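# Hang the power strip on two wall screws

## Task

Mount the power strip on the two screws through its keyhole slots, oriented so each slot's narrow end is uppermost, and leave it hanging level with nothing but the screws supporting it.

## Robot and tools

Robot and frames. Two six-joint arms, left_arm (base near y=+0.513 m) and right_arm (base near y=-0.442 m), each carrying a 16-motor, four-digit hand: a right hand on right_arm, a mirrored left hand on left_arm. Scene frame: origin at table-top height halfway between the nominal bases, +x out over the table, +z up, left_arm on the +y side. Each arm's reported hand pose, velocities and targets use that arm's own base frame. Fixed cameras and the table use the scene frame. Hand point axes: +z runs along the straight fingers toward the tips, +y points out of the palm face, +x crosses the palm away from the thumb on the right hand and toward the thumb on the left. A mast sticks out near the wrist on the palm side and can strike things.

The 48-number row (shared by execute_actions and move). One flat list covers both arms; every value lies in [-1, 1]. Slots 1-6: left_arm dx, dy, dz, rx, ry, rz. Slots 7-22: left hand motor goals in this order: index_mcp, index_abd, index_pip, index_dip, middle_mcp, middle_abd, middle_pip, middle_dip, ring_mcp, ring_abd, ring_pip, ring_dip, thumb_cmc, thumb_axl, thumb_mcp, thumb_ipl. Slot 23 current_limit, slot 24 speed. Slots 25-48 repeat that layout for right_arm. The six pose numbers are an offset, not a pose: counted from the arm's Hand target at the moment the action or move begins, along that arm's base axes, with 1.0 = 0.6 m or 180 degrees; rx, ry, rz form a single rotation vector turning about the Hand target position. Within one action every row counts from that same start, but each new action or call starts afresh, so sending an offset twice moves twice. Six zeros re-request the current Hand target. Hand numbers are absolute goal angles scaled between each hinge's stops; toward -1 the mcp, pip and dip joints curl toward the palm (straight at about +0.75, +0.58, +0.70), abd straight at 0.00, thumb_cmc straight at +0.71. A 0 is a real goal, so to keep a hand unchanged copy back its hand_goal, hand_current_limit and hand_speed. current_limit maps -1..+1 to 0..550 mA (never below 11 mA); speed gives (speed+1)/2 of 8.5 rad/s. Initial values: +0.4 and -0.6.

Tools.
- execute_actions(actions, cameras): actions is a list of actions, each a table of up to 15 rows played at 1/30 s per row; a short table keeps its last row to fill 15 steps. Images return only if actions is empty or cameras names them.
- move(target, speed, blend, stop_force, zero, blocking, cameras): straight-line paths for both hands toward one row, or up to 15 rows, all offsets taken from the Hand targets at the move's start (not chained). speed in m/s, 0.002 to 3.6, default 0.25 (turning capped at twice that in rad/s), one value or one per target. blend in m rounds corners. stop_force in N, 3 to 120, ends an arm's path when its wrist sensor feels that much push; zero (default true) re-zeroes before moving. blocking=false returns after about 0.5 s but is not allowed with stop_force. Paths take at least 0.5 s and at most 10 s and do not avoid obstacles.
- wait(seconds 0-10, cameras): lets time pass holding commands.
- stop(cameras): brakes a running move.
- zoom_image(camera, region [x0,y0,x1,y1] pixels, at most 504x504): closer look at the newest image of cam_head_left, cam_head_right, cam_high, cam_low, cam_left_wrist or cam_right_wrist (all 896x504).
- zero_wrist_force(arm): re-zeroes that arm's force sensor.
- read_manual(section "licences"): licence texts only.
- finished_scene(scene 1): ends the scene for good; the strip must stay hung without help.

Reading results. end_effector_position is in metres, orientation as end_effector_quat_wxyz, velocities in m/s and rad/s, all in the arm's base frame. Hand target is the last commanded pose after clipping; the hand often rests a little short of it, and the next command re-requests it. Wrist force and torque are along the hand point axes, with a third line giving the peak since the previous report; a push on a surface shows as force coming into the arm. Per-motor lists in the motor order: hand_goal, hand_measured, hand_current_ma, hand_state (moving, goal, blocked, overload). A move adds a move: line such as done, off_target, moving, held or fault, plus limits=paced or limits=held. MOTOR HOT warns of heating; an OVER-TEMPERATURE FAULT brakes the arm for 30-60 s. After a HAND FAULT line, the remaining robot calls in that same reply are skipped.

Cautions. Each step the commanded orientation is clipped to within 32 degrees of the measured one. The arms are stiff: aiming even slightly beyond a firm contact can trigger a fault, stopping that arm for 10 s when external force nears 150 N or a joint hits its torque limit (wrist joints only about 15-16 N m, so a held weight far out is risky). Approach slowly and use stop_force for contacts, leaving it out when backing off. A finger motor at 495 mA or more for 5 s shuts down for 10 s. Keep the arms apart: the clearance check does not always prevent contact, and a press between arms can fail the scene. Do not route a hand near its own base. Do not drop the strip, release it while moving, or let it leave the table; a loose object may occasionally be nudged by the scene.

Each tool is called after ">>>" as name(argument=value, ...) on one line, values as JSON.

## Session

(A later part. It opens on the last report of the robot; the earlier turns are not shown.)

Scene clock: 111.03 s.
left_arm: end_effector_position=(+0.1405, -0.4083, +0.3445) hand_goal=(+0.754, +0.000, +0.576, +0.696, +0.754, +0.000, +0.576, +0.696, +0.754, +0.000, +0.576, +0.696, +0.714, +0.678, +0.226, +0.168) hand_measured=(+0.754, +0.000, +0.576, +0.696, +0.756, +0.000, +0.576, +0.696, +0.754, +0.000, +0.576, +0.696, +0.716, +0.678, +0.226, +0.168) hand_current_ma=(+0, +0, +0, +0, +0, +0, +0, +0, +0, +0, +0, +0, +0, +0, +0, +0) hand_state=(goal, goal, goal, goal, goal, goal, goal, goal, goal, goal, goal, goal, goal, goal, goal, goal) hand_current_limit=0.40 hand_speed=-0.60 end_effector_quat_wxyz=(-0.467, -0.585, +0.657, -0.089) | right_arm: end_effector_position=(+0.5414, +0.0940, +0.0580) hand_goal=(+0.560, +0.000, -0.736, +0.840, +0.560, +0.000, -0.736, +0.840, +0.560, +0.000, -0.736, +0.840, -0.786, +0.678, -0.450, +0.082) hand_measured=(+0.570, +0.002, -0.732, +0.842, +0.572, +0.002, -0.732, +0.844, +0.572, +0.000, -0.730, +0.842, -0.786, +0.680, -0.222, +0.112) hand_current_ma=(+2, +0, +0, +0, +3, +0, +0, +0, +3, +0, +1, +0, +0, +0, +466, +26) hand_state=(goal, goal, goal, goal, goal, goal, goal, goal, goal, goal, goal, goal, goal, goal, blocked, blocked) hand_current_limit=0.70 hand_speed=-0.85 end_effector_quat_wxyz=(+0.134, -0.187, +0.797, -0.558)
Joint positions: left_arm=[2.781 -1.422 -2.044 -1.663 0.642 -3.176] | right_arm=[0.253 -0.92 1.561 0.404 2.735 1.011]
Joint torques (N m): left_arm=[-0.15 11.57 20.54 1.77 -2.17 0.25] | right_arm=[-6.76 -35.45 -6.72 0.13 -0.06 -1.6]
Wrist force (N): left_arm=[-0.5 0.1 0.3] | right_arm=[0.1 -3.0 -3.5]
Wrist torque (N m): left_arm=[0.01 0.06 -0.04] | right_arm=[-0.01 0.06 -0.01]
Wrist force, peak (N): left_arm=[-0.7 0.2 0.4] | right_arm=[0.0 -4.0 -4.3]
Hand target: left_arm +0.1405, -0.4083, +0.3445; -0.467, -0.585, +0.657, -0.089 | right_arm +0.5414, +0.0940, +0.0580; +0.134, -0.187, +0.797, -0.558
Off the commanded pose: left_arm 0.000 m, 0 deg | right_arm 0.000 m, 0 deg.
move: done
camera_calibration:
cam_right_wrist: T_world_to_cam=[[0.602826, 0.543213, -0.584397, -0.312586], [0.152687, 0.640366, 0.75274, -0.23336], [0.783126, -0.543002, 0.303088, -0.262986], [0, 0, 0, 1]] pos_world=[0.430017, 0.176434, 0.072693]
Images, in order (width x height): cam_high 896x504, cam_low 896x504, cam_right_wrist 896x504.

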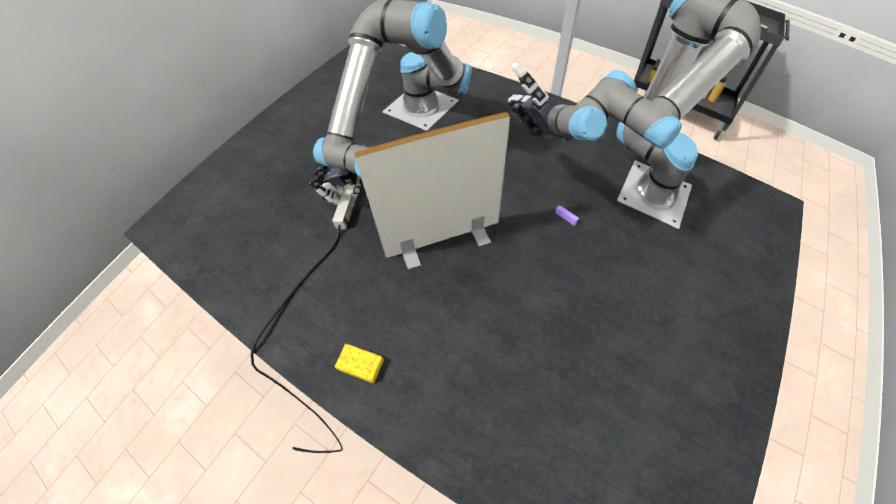

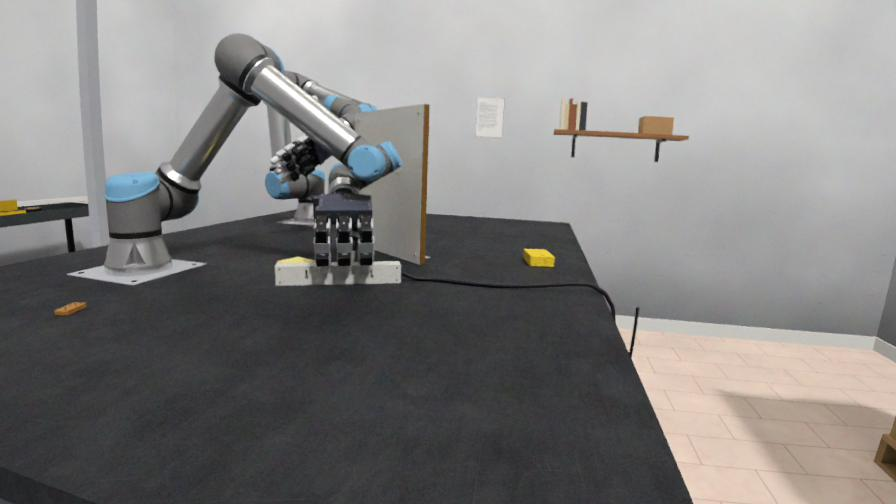

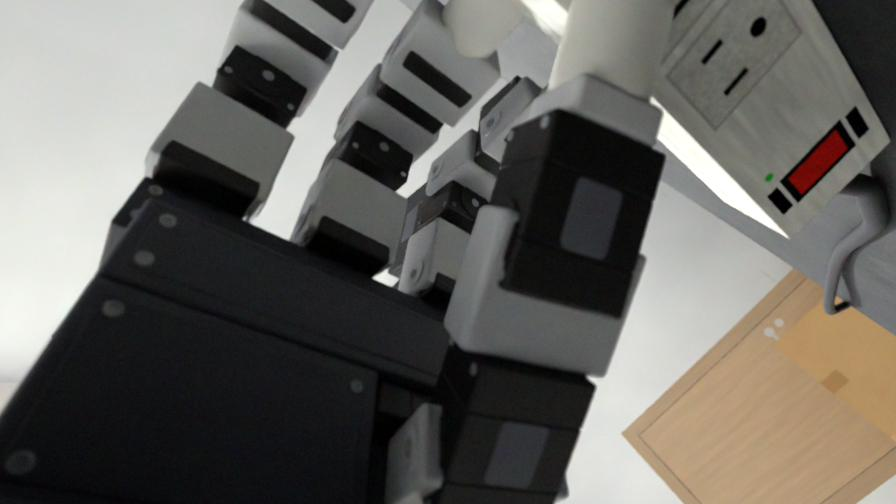

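>>> move(target=[[0,0,0,0,0,0, 0.754,0,0.576,0.696,0.754,0,0.576,0.696,0.754,0,0.576,0.696,0.714,0.678,0.226,0.168,0.4,-0.6, 0,0,0.03,0,0,0, 0.54,0,-0.737,0.84,0.54,0,-0.737,0.84,0.54,0,-0.737,0.84,-0.786,0.677,-0.45,0.081,0.7,-0.85],[0,0,0,0,0,0, 0.754,0,0.576,0.696,0.754,0,0.576,0.696,0.754,0,0.576,0.696,0.714,0.678,0.226,0.168,0.4,-0.6, 0,0,0.06,0.2229,0.1133,0, 0.54,0,-0.737,0.84,0.54,0,-0.737,0.84,0.54,0,-0.737,0.84,-0.786,0.677,-0.45,0.081,0.7,-0.85]], speed=0.2, blend=0.01, cameras=["cam_low","cam_high","cam_right_wrist"])

>>> zoom_image(camera="cam_low", region=[240, 170, 440, 310])

>>> zoom_image(camera="cam_high", region=[250, 100, 400, 240])

Scene clock: 114.13 s.
left_arm: end_effector_position=(+0.1405, -0.4083, +0.3445) hand_goal=(+0.754, +0.000, +0.576, +0.696, +0.754, +0.000, +0.576, +0.696, +0.754, +0.000, +0.576, +0.696, +0.714, +0.678, +0.226, +0.168) hand_measured=(+0.754, +0.000, +0.576, +0.696, +0.756, +0.000, +0.576, +0.696, +0.754, +0.000, +0.576, +0.696, +0.716, +0.678, +0.226, +0.168) hand_current_ma=(+0, +0, +0, +0, +0, +0, +0, +0, +0, +0, +0, +0, +0, +0, +0, +0) hand_state=(goal, goal, goal, goal, goal, goal, goal, goal, goal, goal, goal, goal, goal, goal, goal, goal) hand_current_limit=0.40 hand_speed=-0.60 end_effector_quat_wxyz=(-0.467, -0.585, +0.657, -0.089) | right_arm: end_effector_position=(+0.5414, +0.0940, +0.0940) hand_goal=(+0.540, +0.000, -0.736, +0.840, +0.540, +0.000, -0.736, +0.840, +0.540, +0.000, -0.736, +0.840, -0.786, +0.678, -0.450, +0.082) hand_measured=(+0.542, +0.002, -0.730, +0.844, +0.544, +0.002, -0.728, +0.844, +0.542, +0.000, -0.728, +0.844, -0.782, +0.680, -0.448, +0.084) hand_current_ma=(+0, +0, +1, +0, +0, +0, +1, +0, +0, +0, +1, +0, +0, +0, +0, +0) hand_state=(goal, goal, goal, goal, goal, goal, goal, goal, goal, goal, goal, goal, goal, goal, goal, goal) hand_current_limit=0.70 hand_speed=-0.85 end_effector_quat_wxyz=(+0.049, -0.224, +0.950, -0.211)
Joint positions: left_arm=[2.781 -1.422 -2.044 -1.663 0.642 -3.176] | right_arm=[-0.062 -0.968 1.367 0.944 1.946 1.002]
Joint torques (N m): left_arm=[1.47 11.98 20.73 1.75 -2.15 0.51] | right_arm=[-9.23 -34.98 -21.67 4.31 -0.77 -1.78]
Wrist force (N): left_arm=[-0.4 0.1 0.1] | right_arm=[0.3 -0.6 0.3]
Wrist torque (N m): left_arm=[0.00 0.05 -0.03] | right_arm=[0.07 -0.15 0.02]
Wrist force, peak (N): left_arm=[-0.7 0.2 0.7] | right_arm=[0.2 -4.0 -4.1]
Hand target: left_arm +0.1405, -0.4083, +0.3445; -0.467, -0.585, +0.657, -0.089 | right_arm +0.5414, +0.0940, +0.0940; +0.049, -0.224, +0.950, -0.211
Off the commanded pose: left_arm 0.000 m, 0 deg | right_arm 0.000 m, 0 deg.
move: done; blend cut to 0.009 m at target 1
camera_calibration:
cam_right_wrist: T_world_to_cam=[[0.443564, 0.856498, -0.263936, -0.264874], [0.460357, 0.0349394, 0.887046, -0.382758], [0.768975, -0.514967, -0.378797, -0.204813], [0, 0, 0, 1]] pos_world=[0.45119, 0.134765, 0.192031]
Images, in order (width x height): cam_high 896x504, cam_low 896x504, cam_right_wrist 896x504.

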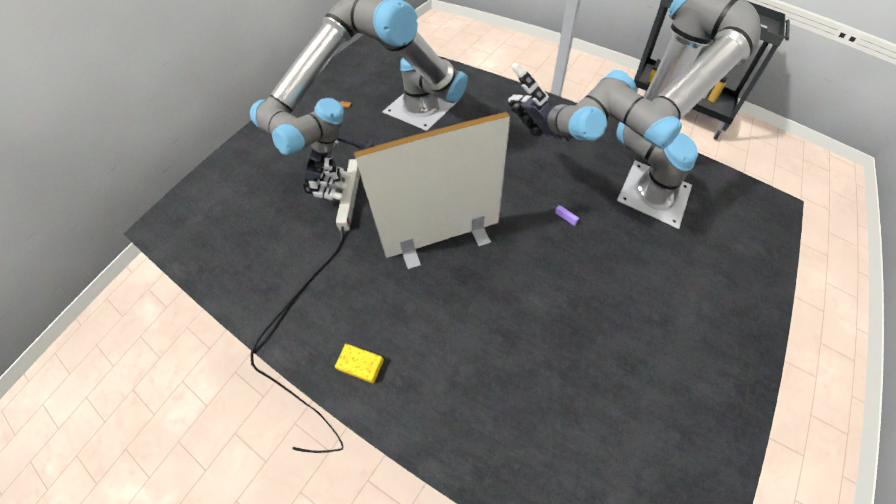

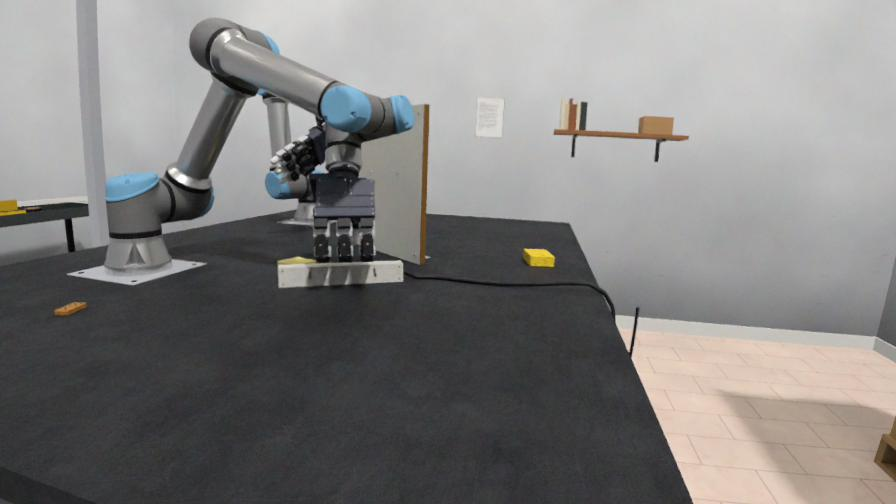

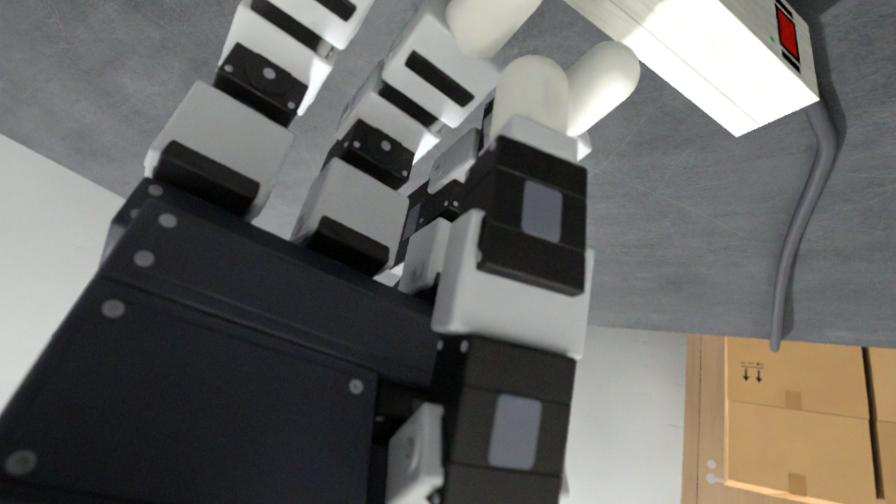

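Scaled by 2.520 from the camera's 896x504 image, which has a finer 1280x720 frame.

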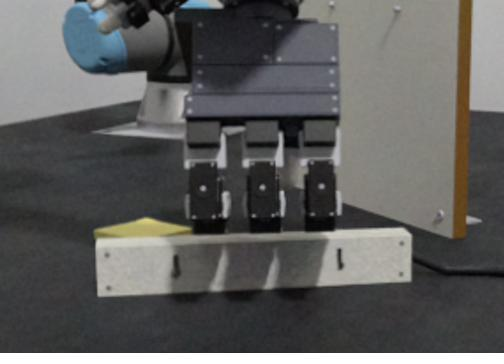

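Scaled by 3.360 from the camera's 896x504 image, which has a finer 1280x720 frame.

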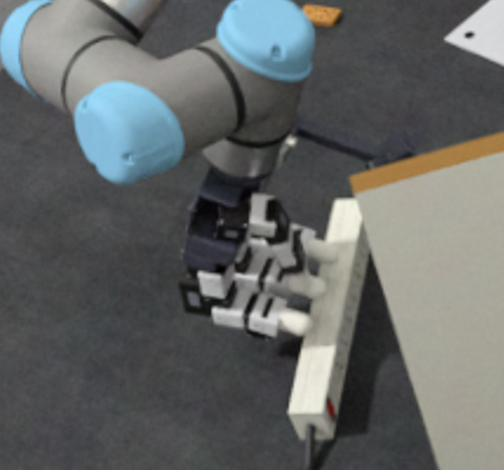

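>>> move(target=[[0,0,0,0,0,0, 0.754,0,0.576,0.696,0.754,0,0.576,0.696,0.754,0,0.576,0.696,0.714,0.678,0.226,0.168,0.4,-0.6, 0.0302,-0.0594,0.1,0,0,0, 0.863,0,-0.737,0.84,0.863,0,-0.737,0.84,0.863,0,-0.737,0.84,-0.786,0.677,0.07,0.081,0.4,-0.6],[0,0,0,0,0,0, 0.754,0,0.576,0.696,0.754,0,0.576,0.696,0.754,0,0.576,0.696,0.714,0.678,0.226,0.168,0.4,-0.6, 0.0,0.0,0.17,-0.2163,-0.1263,0.0372, 0.863,0,-0.737,0.84,0.863,0,-0.737,0.84,0.863,0,-0.737,0.84,-0.786,0.677,0.07,0.081,0.4,-0.6],[0,0,0,0,0,0, 0.754,0,0.576,0.696,0.754,0,0.576,0.696,0.754,0,0.576,0.696,0.714,0.678,0.226,0.168,0.4,-0.6, 0.0035,0.015,0.06,-0.2163,-0.1263,0.0372, 0.863,0,-0.737,0.84,0.863,0,-0.737,0.84,0.863,0,-0.737,0.84,-0.786,0.677,0.07,0.081,0.4,-0.6],[0,0,0,0,0,0, 0.754,0,0.576,0.696,0.754,0,0.576,0.696,0.754,0,0.576,0.696,0.714,0.678,0.226,0.168,0.4,-0.6, 0.0035,0.015,-0.07,-0.2163,-0.1263,0.0372, 0.863,0,-0.737,0.84,0.863,0,-0.737,0.84,0.863,0,-0.737,0.84,-0.786,0.677,0.07,0.081,0.4,-0.6]], speed=[0.3,0.4,0.3,0.12], blend=[0.01,0.03,0.01,0], cameras=["cam_low","cam_high"])

>>> zoom_image(camera="cam_low", region=[240, 170, 440, 310])

>>> zoom_image(camera="cam_high", region=[250, 100, 400, 240])

Scene clock: 118.47 s.
left_arm: end_effector_position=(+0.1405, -0.4083, +0.3445) hand_goal=(+0.754, +0.000, +0.576, +0.696, +0.754, +0.000, +0.576, +0.696, +0.754, +0.000, +0.576, +0.696, +0.714, +0.678, +0.226, +0.168) hand_measured=(+0.754, +0.000, +0.576, +0.696, +0.756, +0.000, +0.576, +0.696, +0.754, +0.000, +0.576, +0.696, +0.716, +0.678, +0.226, +0.168) hand_current_ma=(+0, +0, +0, +0, +0, +0, +0, +0, +0, +0, +0, +0, +0, +0, +0, +0) hand_state=(goal, goal, goal, goal, goal, goal, goal, goal, goal, goal, goal, goal, goal, goal, goal, goal) hand_current_limit=0.40 hand_speed=-0.60 end_effector_quat_wxyz=(-0.467, -0.585, +0.657, -0.089) | right_arm: end_effector_position=(+0.5435, +0.1031, +0.0520) hand_goal=(+0.864, +0.000, -0.736, +0.840, +0.864, +0.000, -0.736, +0.840, +0.864, +0.000, -0.736, +0.840, -0.786, +0.678, +0.070, +0.082) hand_measured=(+0.858, +0.002, -0.734, +0.842, +0.856, +0.002, -0.732, +0.844, +0.856, +0.000, -0.732, +0.842, -0.782, +0.680, +0.066, +0.084) hand_current_ma=(-1, +0, +0, +0, -1, +0, +0, +0, -1, +0, +0, +0, +0, +0, +0, +0) hand_state=(goal, goal, goal, goal, goal, goal, goal, goal, goal, goal, goal, goal, goal, goal, goal, goal) hand_current_limit=0.40 hand_speed=-0.60 end_effector_quat_wxyz=(+0.167, -0.236, +0.784, -0.549)
Joint positions: left_arm=[2.781 -1.422 -2.044 -1.663 0.642 -3.176] | right_arm=[0.252 -0.99 1.651 0.173 2.663 0.776]
Joint torques (N m): left_arm=[1.14 12.2 20.38 1.85 -2.13 0.36] | right_arm=[-6.6 -33.35 -6.27 -0.58 -0.44 -1.92]
Wrist force (N): left_arm=[-0.6 0.3 0.2] | right_arm=[0.3 -0.2 -1.3]
Wrist torque (N m): left_arm=[0.02 0.08 -0.05] | right_arm=[0.07 0.03 0.18]
Wrist force, peak (N): left_arm=[-0.7 0.0 0.4] | right_arm=[0.1 -1.6 -2.0]
Hand target: left_arm +0.1405, -0.4083, +0.3445; -0.467, -0.585, +0.657, -0.089 | right_arm +0.5435, +0.1030, +0.0520; +0.167, -0.236, +0.784, -0.549
Off the commanded pose: left_arm 0.000 m, 0 deg | right_arm 0.000 m, 0 deg.
move: done
Images, in order (width x height): cam_high 896x504, cam_low 896x504.

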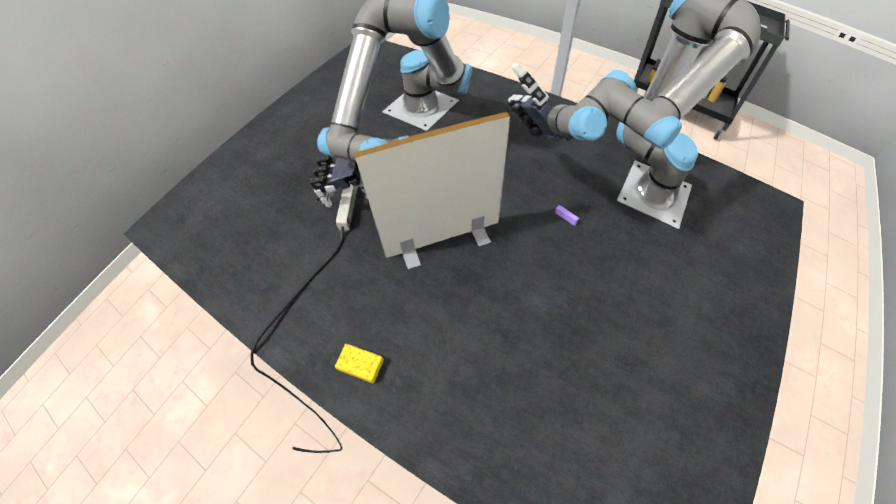

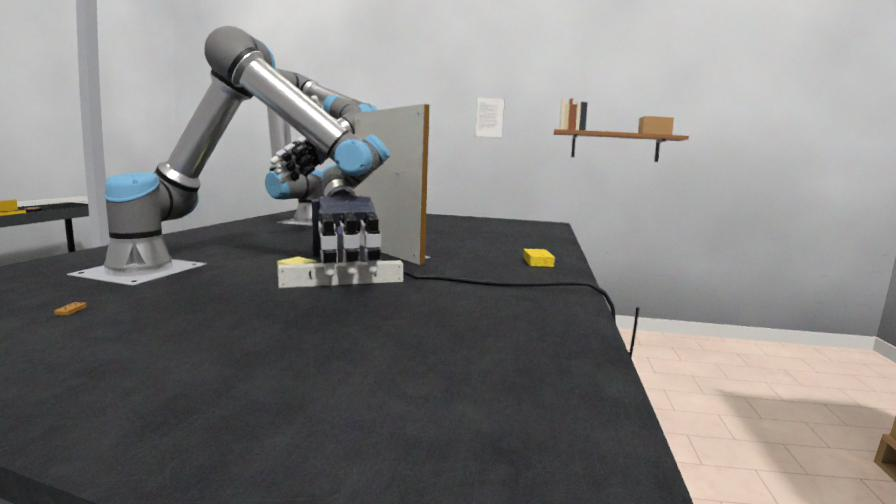

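Scaled by 2.520 from the camera's 896x504 image, which has a finer 1280x720 frame.

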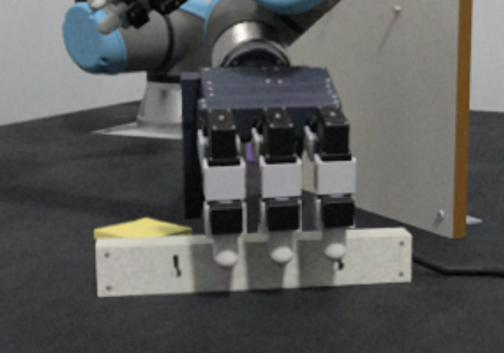

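Scaled by 3.360 from the camera's 896x504 image, which has a finer 1280x720 frame.

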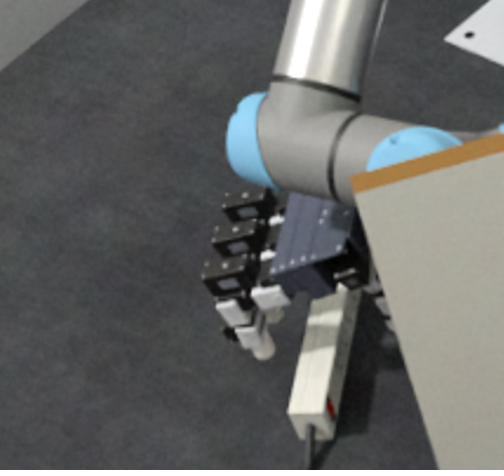

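>>> move(target=[0,0,0,0,0,0, 0.754,0,0.576,0.696,0.754,0,0.576,0.696,0.754,0,0.576,0.696,0.714,0.678,0.226,0.168,0.4,-0.6, -0.0111,-0.0074,0,0,0,0, 0.863,0,-0.737,0.84,0.863,0,-0.737,0.84,0.863,0,-0.737,0.84,-0.786,0.677,0.07,0.081,0.4,-0.8], speed=0.1)

>>> move(target=[0,0,0,0,0,0, 0.754,0,0.576,0.696,0.754,0,0.576,0.696,0.754,0,0.576,0.696,0.714,0.678,0.226,0.168,0.4,-0.6, 0,0,0,0,0,0, 0.53,0,-0.737,0.84,0.53,0,-0.737,0.84,0.53,0,-0.737,0.84,-0.786,0.677,-0.5,0.081,0.7,-0.85], speed=0.12)

>>> move(target=[0,0,0,0,0,0, 0.754,0,0.576,0.696,0.754,0,0.576,0.696,0.754,0,0.576,0.696,0.714,0.678,0.226,0.168,0.4,-0.6, 0,0,0.04,0,0,0, 0.53,0,-0.737,0.84,0.53,0,-0.737,0.84,0.53,0,-0.737,0.84,-0.786,0.677,-0.5,0.081,0.7,-0.85], speed=0.1, cameras=["cam_low","cam_high","cam_right_wrist"])

>>> zoom_image(camera="cam_low", region=[240, 170, 440, 310])

Scene clock: 119.70 s.
left_arm: end_effector_position=(+0.1405, -0.4083, +0.3445) hand_goal=(+0.754, +0.000, +0.576, +0.696, +0.754, +0.000, +0.576, +0.696, +0.754, +0.000, +0.576, +0.696, +0.714, +0.678, +0.226, +0.168) hand_measured=(+0.754, +0.000, +0.576, +0.696, +0.756, +0.000, +0.576, +0.696, +0.754, +0.000, +0.576, +0.696, +0.716, +0.678, +0.226, +0.168) hand_current_ma=(+0, +0, +0, +0, +0, +0, +0, +0, +0, +0, +0, +0, +0, +0, +0, +0) hand_state=(goal, goal, goal, goal, goal, goal, goal, goal, goal, goal, goal, goal, goal, goal, goal, goal) hand_current_limit=0.40 hand_speed=-0.60 end_effector_quat_wxyz=(-0.467, -0.585, +0.657, -0.089) | right_arm: end_effector_position=(+0.5369, +0.0986, +0.0520) hand_goal=(+0.864, +0.000, -0.736, +0.840, +0.864, +0.000, -0.736, +0.840, +0.864, +0.000, -0.736, +0.840, -0.786, +0.678, +0.070, +0.082) hand_measured=(+0.858, +0.002, -0.734, +0.842, +0.856, +0.002, -0.732, +0.844, +0.856, +0.000, -0.732, +0.842, -0.782, +0.680, +0.066, +0.084) hand_current_ma=(-1, +0, +0, +0, -1, +0, +0, +0, -1, +0, +0, +0, +0, +0, +0, +0) hand_state=(goal, goal, goal, goal, goal, goal, goal, goal, goal, goal, goal, goal, goal, goal, goal, goal) hand_current_limit=0.40 hand_speed=-0.80 end_effector_quat_wxyz=(+0.167, -0.236, +0.784, -0.549)
Joint positions: left_arm=[2.781 -1.422 -2.044 -1.663 0.642 -3.176] | right_arm=[0.246 -1.007 1.679 0.154 2.659 0.767]
Joint torques (N m): left_arm=[1.54 11.98 20.43 1.64 -2.21 0.53] | right_arm=[-10.47 -46.24 -7.3 -0.73 -0.57 -1.66]
Wrist force (N): left_arm=[-0.4 -0.2 0.1] | right_arm=[0.2 0.0 -0.9]
Wrist torque (N m): left_arm=[-0.03 0.05 -0.03] | right_arm=[0.05 0.05 0.16]
Wrist force, peak (N): left_arm=[-0.8 0.0 0.4] | right_arm=[0.5 -0.2 -1.3]
Hand target: left_arm +0.1405, -0.4083, +0.3445; -0.467, -0.585, +0.657, -0.089 | right_arm +0.5368, +0.0986, +0.0520; +0.167, -0.236, +0.784, -0.549
Off the commanded pose: left_arm 0.000 m, 0 deg | right_arm 0.000 m, 0 deg.
move: done

Scene clock: 120.90 s.
left_arm: end_effector_position=(+0.1405, -0.4083, +0.3445) hand_goal=(+0.754, +0.000, +0.576, +0.696, +0.754, +0.000, +0.576, +0.696, +0.754, +0.000, +0.576, +0.696, +0.714, +0.678, +0.226, +0.168) hand_measured=(+0.754, +0.000, +0.576, +0.696, +0.756, +0.000, +0.576, +0.696, +0.754, +0.000, +0.576, +0.696, +0.716, +0.678, +0.226, +0.168) hand_current_ma=(+0, +0, +0, +0, +0, +0, +0, +0, +0, +0, +0, +0, +0, +0, +0, +0) hand_state=(goal, goal, goal, goal, goal, goal, goal, goal, goal, goal, goal, goal, goal, goal, goal, goal) hand_current_limit=0.40 hand_speed=-0.60 end_effector_quat_wxyz=(-0.467, -0.585, +0.657, -0.089) | right_arm: end_effector_position=(+0.5369, +0.0986, +0.0520) hand_goal=(+0.530, +0.000, -0.736, +0.840, +0.530, +0.000, -0.736, +0.840, +0.530, +0.000, -0.736, +0.840, -0.786, +0.678, -0.500, +0.082) hand_measured=(+0.558, +0.002, -0.728, +0.842, +0.548, +0.002, -0.730, +0.844, +0.538, +0.000, -0.730, +0.842, -0.782, +0.680, -0.204, +0.110) hand_current_ma=(+16, +0, +1, +0, +6, +0, +1, +0, +1, +0, +1, +0, +0, +0, +468, +24) hand_state=(blocked, goal, goal, goal, goal, goal, goal, goal, goal, goal, goal, goal, goal, goal, blocked, blocked) hand_current_limit=0.70 hand_speed=-0.85 end_effector_quat_wxyz=(+0.167, -0.236, +0.784, -0.549)
Joint positions: left_arm=[2.781 -1.422 -2.044 -1.663 0.642 -3.176] | right_arm=[0.246 -1.008 1.679 0.154 2.659 0.767]
Joint torques (N m): left_arm=[1.11 11.23 20.94 1.8 -2.2 0.44] | right_arm=[-6 -40.87 -6.01 0.25 -0.15 -1.78]
Wrist force (N): left_arm=[-0.4 -0.1 0.4] | right_arm=[0.0 -4.9 -4.4]
Wrist torque (N m): left_arm=[-0.04 0.05 -0.03] | right_arm=[-0.09 0.08 0.10]
Wrist force, peak (N): left_arm=[-0.8 0.1 0.2] | right_arm=[-0.3 -5.5 -5.0]
Hand target: left_arm +0.1405, -0.4083, +0.3445; -0.467, -0.585, +0.657, -0.089 | right_arm +0.5368, +0.0986, +0.0520; +0.167, -0.236, +0.784, -0.549
Off the commanded pose: left_arm 0.000 m, 0 deg | right_arm 0.000 m, 0 deg.
move: done

Scene clock: 121.83 s.
left_arm: end_effector_position=(+0.1405, -0.4083, +0.3445) hand_goal=(+0.754, +0.000, +0.576, +0.696, +0.754, +0.000, +0.576, +0.696, +0.754, +0.000, +0.576, +0.696, +0.714, +0.678, +0.226, +0.168) hand_measured=(+0.754, +0.000, +0.576, +0.696, +0.756, +0.000, +0.576, +0.696, +0.754, +0.000, +0.576, +0.696, +0.716, +0.678, +0.226, +0.168) hand_current_ma=(+0, +0, +0, +0, +0, +0, +0, +0, +0, +0, +0, +0, +0, +0, +0, +0) hand_state=(goal, goal, goal, goal, goal, goal, goal, goal, goal, goal, goal, goal, goal, goal, goal, goal) hand_current_limit=0.40 hand_speed=-0.60 end_effector_quat_wxyz=(-0.467, -0.585, +0.657, -0.089) | right_arm: end_effector_position=(+0.5368, +0.0986, +0.0759) hand_goal=(+0.530, +0.000, -0.736, +0.840, +0.530, +0.000, -0.736, +0.840, +0.530, +0.000, -0.736, +0.840, -0.786, +0.678, -0.500, +0.082) hand_measured=(+0.558, +0.002, -0.710, +0.852, +0.548, +0.002, -0.716, +0.850, +0.538, +0.000, -0.724, +0.844, -0.780, +0.680, -0.218, +0.114) hand_current_ma=(+16, +0, +12, +3, +6, +0, +7, +2, +1, +0, +3, +0, +1, +0, +467, +32) hand_state=(blocked, goal, blocked, goal, goal, goal, blocked, goal, goal, goal, goal, goal, goal, goal, blocked, blocked) hand_current_limit=0.70 hand_speed=-0.85 end_effector_quat_wxyz=(+0.167, -0.236, +0.784, -0.549)
Joint positions: left_arm=[2.781 -1.422 -2.044 -1.663 0.642 -3.176] | right_arm=[0.246 -1.042 1.661 0.206 2.659 0.767]
Joint torques (N m): left_arm=[1.8 11.83 20.63 1.51 -2.31 0.39] | right_arm=[-6.01 -47.32 -20.66 3.37 0.77 1.36]
Wrist force (N): left_arm=[-0.5 0.0 0.3] | right_arm=[0.3 3.1 -0.1]
Wrist torque (N m): left_arm=[-0.01 0.06 -0.04] | right_arm=[0.16 0.02 0.21]
Wrist force, peak (N): left_arm=[-0.6 0.3 0.5] | right_arm=[-0.1 -5.2 -5.0]
Hand target: left_arm +0.1405, -0.4083, +0.3445; -0.467, -0.585, +0.657, -0.089 | right_arm +0.5368, +0.0986, +0.0760; +0.167, -0.236, +0.784, -0.549
Off the commanded pose: left_arm 0.000 m, 0 deg | right_arm 0.000 m, 0 deg.
move: done
camera_calibration:
cam_right_wrist: T_world_to_cam=[[0.531101, 0.611532, -0.586481, -0.26994], [0.0745397, 0.655765, 0.751277, -0.208586], [0.844023, -0.44272, 0.302694, -0.304943], [0, 0, 0, 1]] pos_world=[0.416293, 0.166856, 0.0906955]
Images, in order (width x height): cam_high 896x504, cam_low 896x504, cam_right_wrist 896x504.

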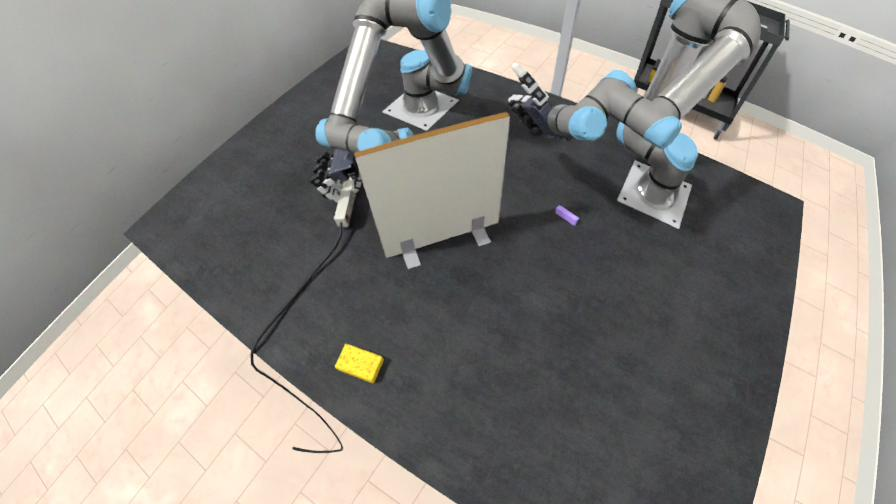

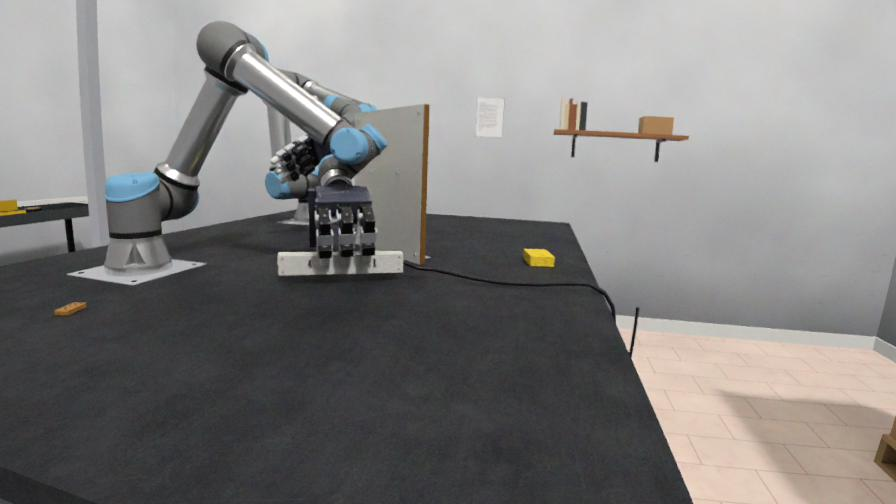

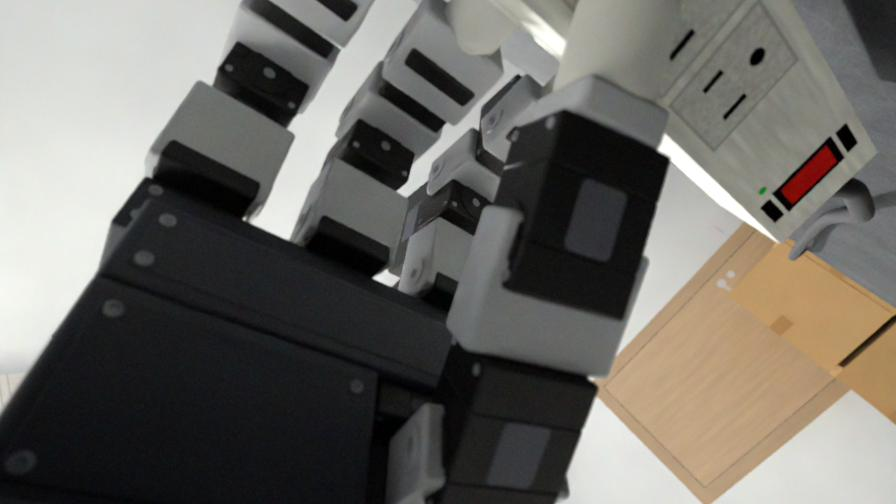

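Scaled by 2.520 from the camera's 896x504 image, which has a finer 1280x720 frame.

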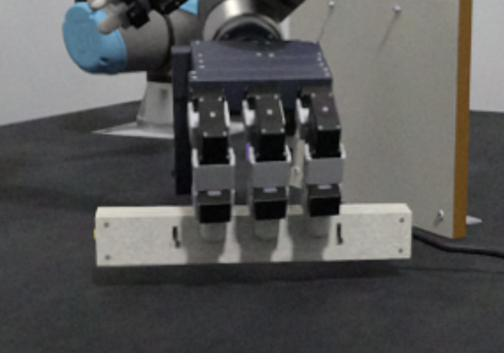

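>>> move(target=[0,0,0,0,0,0, 0.754,0,0.576,0.696,0.754,0,0.576,0.696,0.754,0,0.576,0.696,0.714,0.678,0.226,0.168,0.4,-0.6, 0,0,0.0,0.2082,0.1384,0, 0.53,0,-0.737,0.84,0.53,0,-0.737,0.84,0.53,0,-0.737,0.84,-0.786,0.677,-0.5,0.081,0.7,-0.85], speed=0.2, cameras=["cam_low","cam_high","cam_right_wrist"])

>>> zoom_image(camera="cam_low", region=[240, 170, 440, 310])

>>> zoom_image(camera="cam_high", region=[250, 100, 400, 240])

Scene clock: 124.87 s.
left_arm: end_effector_position=(+0.1405, -0.4083, +0.3445) hand_goal=(+0.754, +0.000, +0.576, +0.696, +0.754, +0.000, +0.576, +0.696, +0.754, +0.000, +0.576, +0.696, +0.714, +0.678, +0.226, +0.168) hand_measured=(+0.754, +0.000, +0.576, +0.696, +0.756, +0.000, +0.576, +0.696, +0.754, +0.000, +0.576, +0.696, +0.716, +0.678, +0.226, +0.168) hand_current_ma=(+0, +0, +0, +0, +0, +0, +0, +0, +0, +0, +0, +0, +0, +0, +0, +0) hand_state=(goal, goal, goal, goal, goal, goal, goal, goal, goal, goal, goal, goal, goal, goal, goal, goal) hand_current_limit=0.40 hand_speed=-0.60 end_effector_quat_wxyz=(-0.467, -0.585, +0.657, -0.089) | right_arm: end_effector_position=(+0.5368, +0.0986, +0.0760) hand_goal=(+0.530, +0.000, -0.736, +0.840, +0.530, +0.000, -0.736, +0.840, +0.530, +0.000, -0.736, +0.840, -0.786, +0.678, -0.500, +0.082) hand_measured=(+0.600, +0.002, -0.702, +0.856, +0.562, +0.002, -0.706, +0.856, +0.538, +0.000, -0.726, +0.844, -0.766, +0.688, -0.250, +0.116) hand_current_ma=(+89, +0, +18, +4, +19, +0, +16, +5, +1, +0, +2, +0, +7, +3, +467, +35) hand_state=(blocked, goal, blocked, goal, blocked, goal, blocked, goal, goal, goal, goal, goal, goal, goal, blocked, blocked) hand_current_limit=0.70 hand_speed=-0.85 end_effector_quat_wxyz=(+0.063, -0.282, +0.935, -0.208)
Joint positions: left_arm=[2.781 -1.422 -2.044 -1.663 0.642 -3.176] | right_arm=[-0.061 -0.971 1.408 0.858 1.915 0.877]
Joint torques (N m): left_arm=[-0.13 11.57 20.36 1.82 -2.2 0.51] | right_arm=[-8.72 -37.7 -21.78 5.34 -1 -2.16]
Wrist force (N): left_arm=[-0.3 0.0 0.2] | right_arm=[-1.3 -0.1 2.6]
Wrist torque (N m): left_arm=[-0.02 0.04 -0.03] | right_arm=[0.22 -0.12 0.17]
Wrist force, peak (N): left_arm=[-0.8 0.0 0.5] | right_arm=[-0.8 -0.1 3.5]
Hand target: left_arm +0.1405, -0.4083, +0.3445; -0.467, -0.585, +0.657, -0.089 | right_arm +0.5368, +0.0986, +0.0760; +0.063, -0.282, +0.935, -0.208
Off the commanded pose: left_arm 0.000 m, 0 deg | right_arm 0.000 m, 0 deg.
move: done
camera_calibration:
cam_right_wrist: T_world_to_cam=[[0.336506, 0.904296, -0.262702, -0.218848], [0.45033, 0.0904693, 0.888267, -0.36508], [0.827023, -0.41721, -0.376788, -0.246734], [0, 0, 0, 1]] pos_world=[0.442105, 0.127992, 0.17383]
Images, in order (width x height): cam_high 896x504, cam_low 896x504, cam_right_wrist 896x504.

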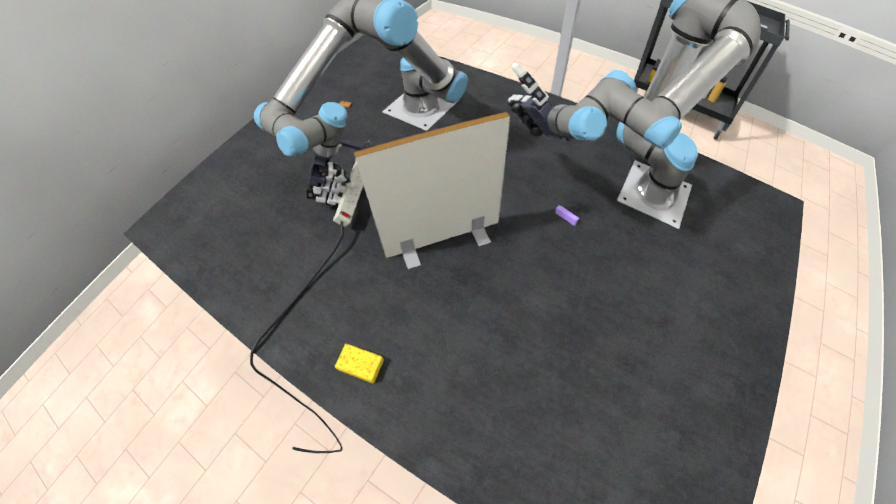

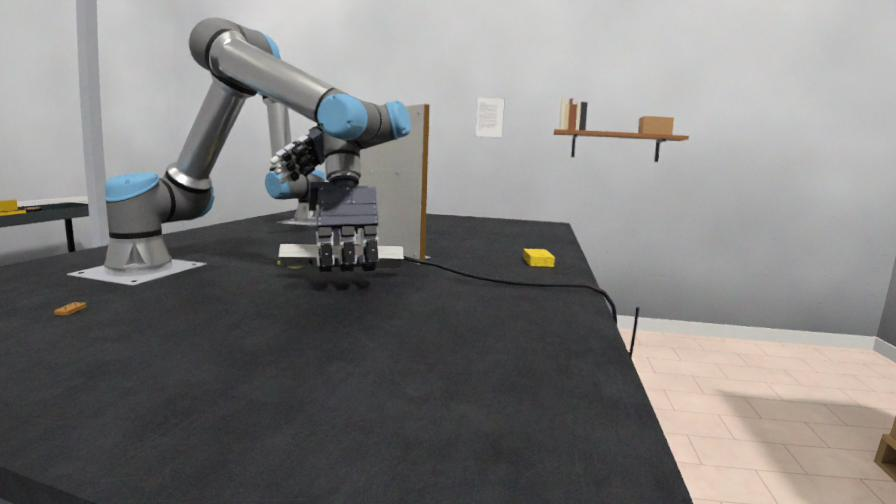

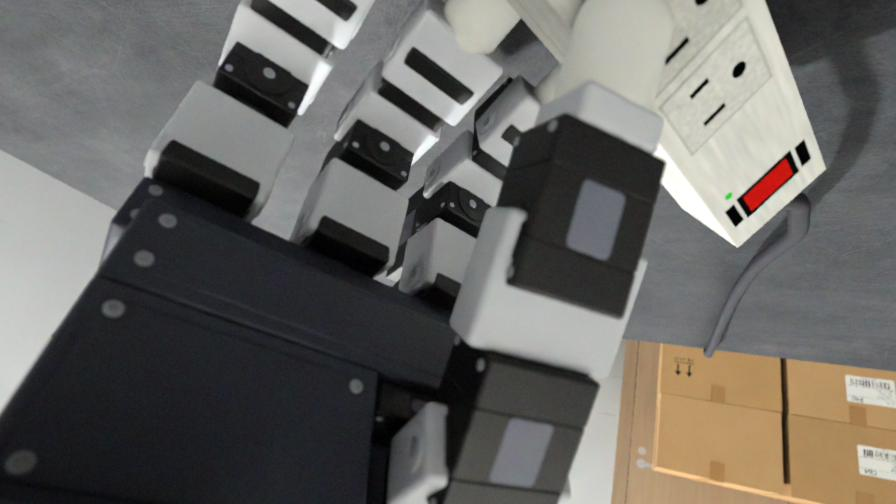

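Scaled by 2.520 from the camera's 896x504 image, which has a finer 1280x720 frame.

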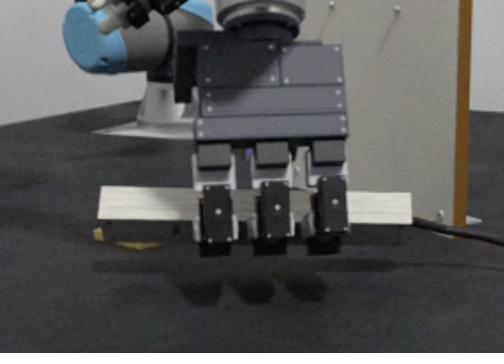

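Scaled by 3.360 from the camera's 896x504 image, which has a finer 1280x720 frame.

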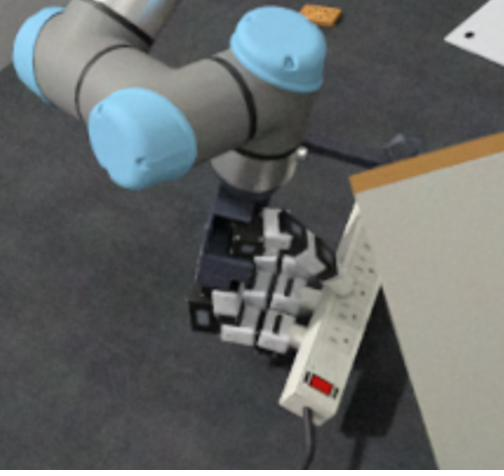

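>>> move(target=[0,0,0,0,0,0, 0.754,0,0.576,0.696,0.754,0,0.576,0.696,0.754,0,0.576,0.696,0.714,0.678,0.226,0.168,0.4,-0.6, 0,0,-0.0533,0,0,0, 0.53,0,-0.737,0.84,0.53,0,-0.737,0.84,0.53,0,-0.737,0.84,-0.786,0.677,-0.5,0.081,0.7,-0.85], speed=0.05, stop_force=12, cameras=["cam_low","cam_high","cam_right_wrist"])

>>> zoom_image(camera="cam_low", region=[240, 170, 440, 310])

>>> zoom_image(camera="cam_high", region=[250, 100, 400, 240])

Scene clock: 127.50 s.
left_arm: end_effector_position=(+0.1405, -0.4083, +0.3445) hand_goal=(+0.754, +0.000, +0.576, +0.696, +0.754, +0.000, +0.576, +0.696, +0.754, +0.000, +0.576, +0.696, +0.714, +0.678, +0.226, +0.168) hand_measured=(+0.754, +0.000, +0.576, +0.696, +0.756, +0.000, +0.576, +0.696, +0.754, +0.000, +0.576, +0.696, +0.716, +0.678, +0.226, +0.168) hand_current_ma=(+0, +0, +0, +0, +0, +0, +0, +0, +0, +0, +0, +0, +0, +0, +0, +0) hand_state=(goal, goal, goal, goal, goal, goal, goal, goal, goal, goal, goal, goal, goal, goal, goal, goal) hand_current_limit=0.40 hand_speed=-0.60 end_effector_quat_wxyz=(-0.467, -0.585, +0.657, -0.089) | right_arm: end_effector_position=(+0.5368, +0.0986, +0.0440) hand_goal=(+0.530, +0.000, -0.736, +0.840, +0.530, +0.000, -0.736, +0.840, +0.530, +0.000, -0.736, +0.840, -0.786, +0.678, -0.500, +0.082) hand_measured=(+0.600, +0.002, -0.702, +0.856, +0.566, +0.002, -0.706, +0.856, +0.546, +0.000, -0.720, +0.846, -0.770, +0.686, -0.254, +0.116) hand_current_ma=(+89, +0, +18, +4, +24, +0, +16, +5, +5, +0, +5, +1, +4, +2, +468, +35) hand_state=(blocked, goal, blocked, goal, blocked, goal, blocked, goal, goal, goal, goal, goal, goal, goal, blocked, blocked) hand_current_limit=0.70 hand_speed=-0.85 end_effector_quat_wxyz=(+0.063, -0.282, +0.935, -0.208)
Joint positions: left_arm=[2.781 -1.422 -2.044 -1.663 0.642 -3.176] | right_arm=[-0.061 -0.936 1.441 0.791 1.915 0.877]
Joint torques (N m): left_arm=[1.2 11.85 21.47 1.6 -2.28 0.66] | right_arm=[-2.09 -30.9 -4.87 -0.26 -0.18 -1.03]
Wrist force (N): left_arm=[-0.7 0.0 0.4] | right_arm=[-0.1 -7.8 -5.9]
Wrist torque (N m): left_arm=[-0.02 0.09 -0.06] | right_arm=[-0.19 -0.06 -0.08]
Wrist force, peak (N): left_arm=[-0.9 0.0 0.4] | right_arm=[-0.3 -7.8 -7.0]
Hand target: left_arm +0.1405, -0.4083, +0.3445; -0.467, -0.585, +0.657, -0.089 | right_arm +0.5368, +0.0986, +0.0440; +0.063, -0.282, +0.935, -0.208
Off the commanded pose: left_arm 0.000 m, 0 deg | right_arm 0.000 m, 0 deg.
move: done
camera_calibration:
cam_right_wrist: T_world_to_cam=[[0.336496, 0.904358, -0.262502, -0.227287], [0.450447, 0.0902182, 0.888233, -0.33667], [0.826963, -0.41713, -0.377007, -0.258743], [0, 0, 0, 1]] pos_world=[0.442104, 0.127993, 0.14183]
Images, in order (width x height): cam_high 896x504, cam_low 896x504, cam_right_wrist 896x504.

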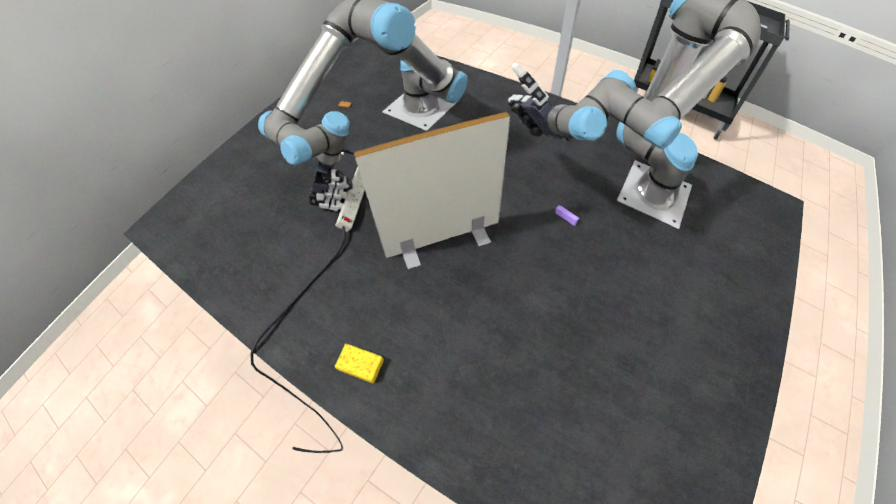

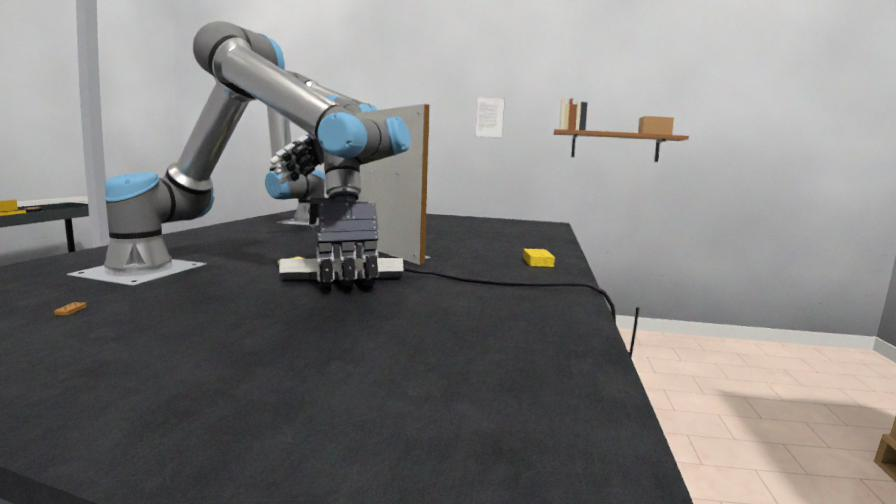

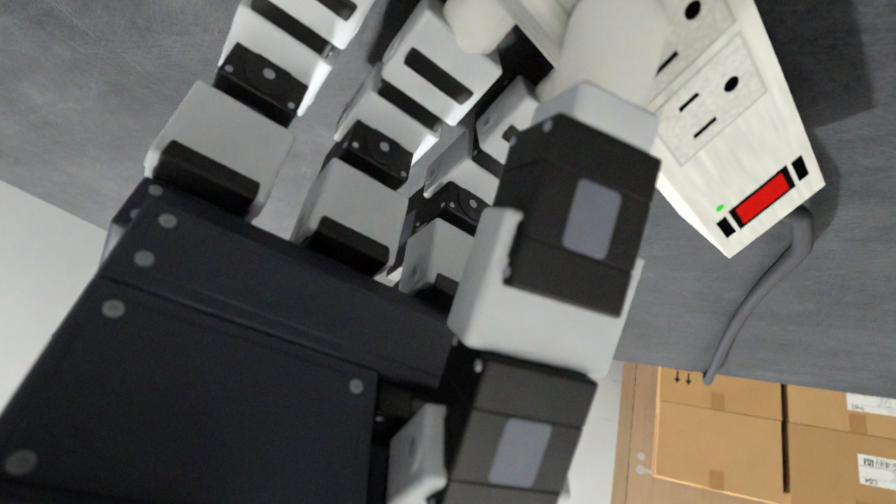

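Scaled by 2.520 from the camera's 896x504 image, which has a finer 1280x720 frame.

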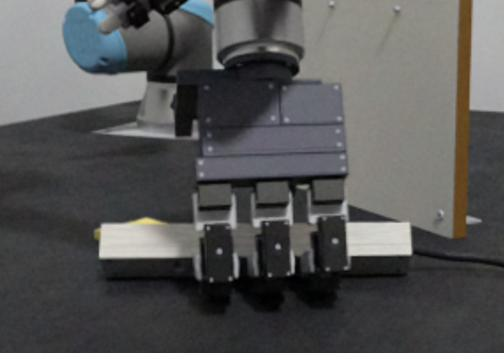

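Scaled by 3.360 from the camera's 896x504 image, which has a finer 1280x720 frame.

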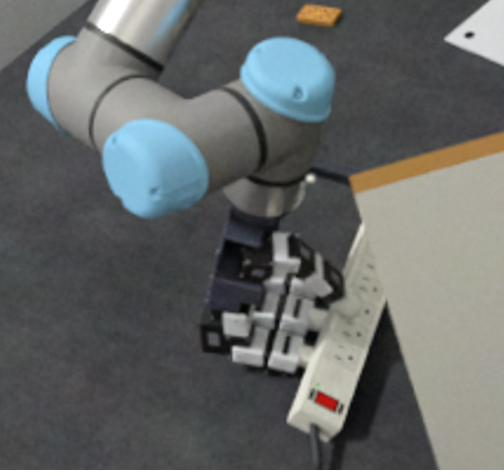

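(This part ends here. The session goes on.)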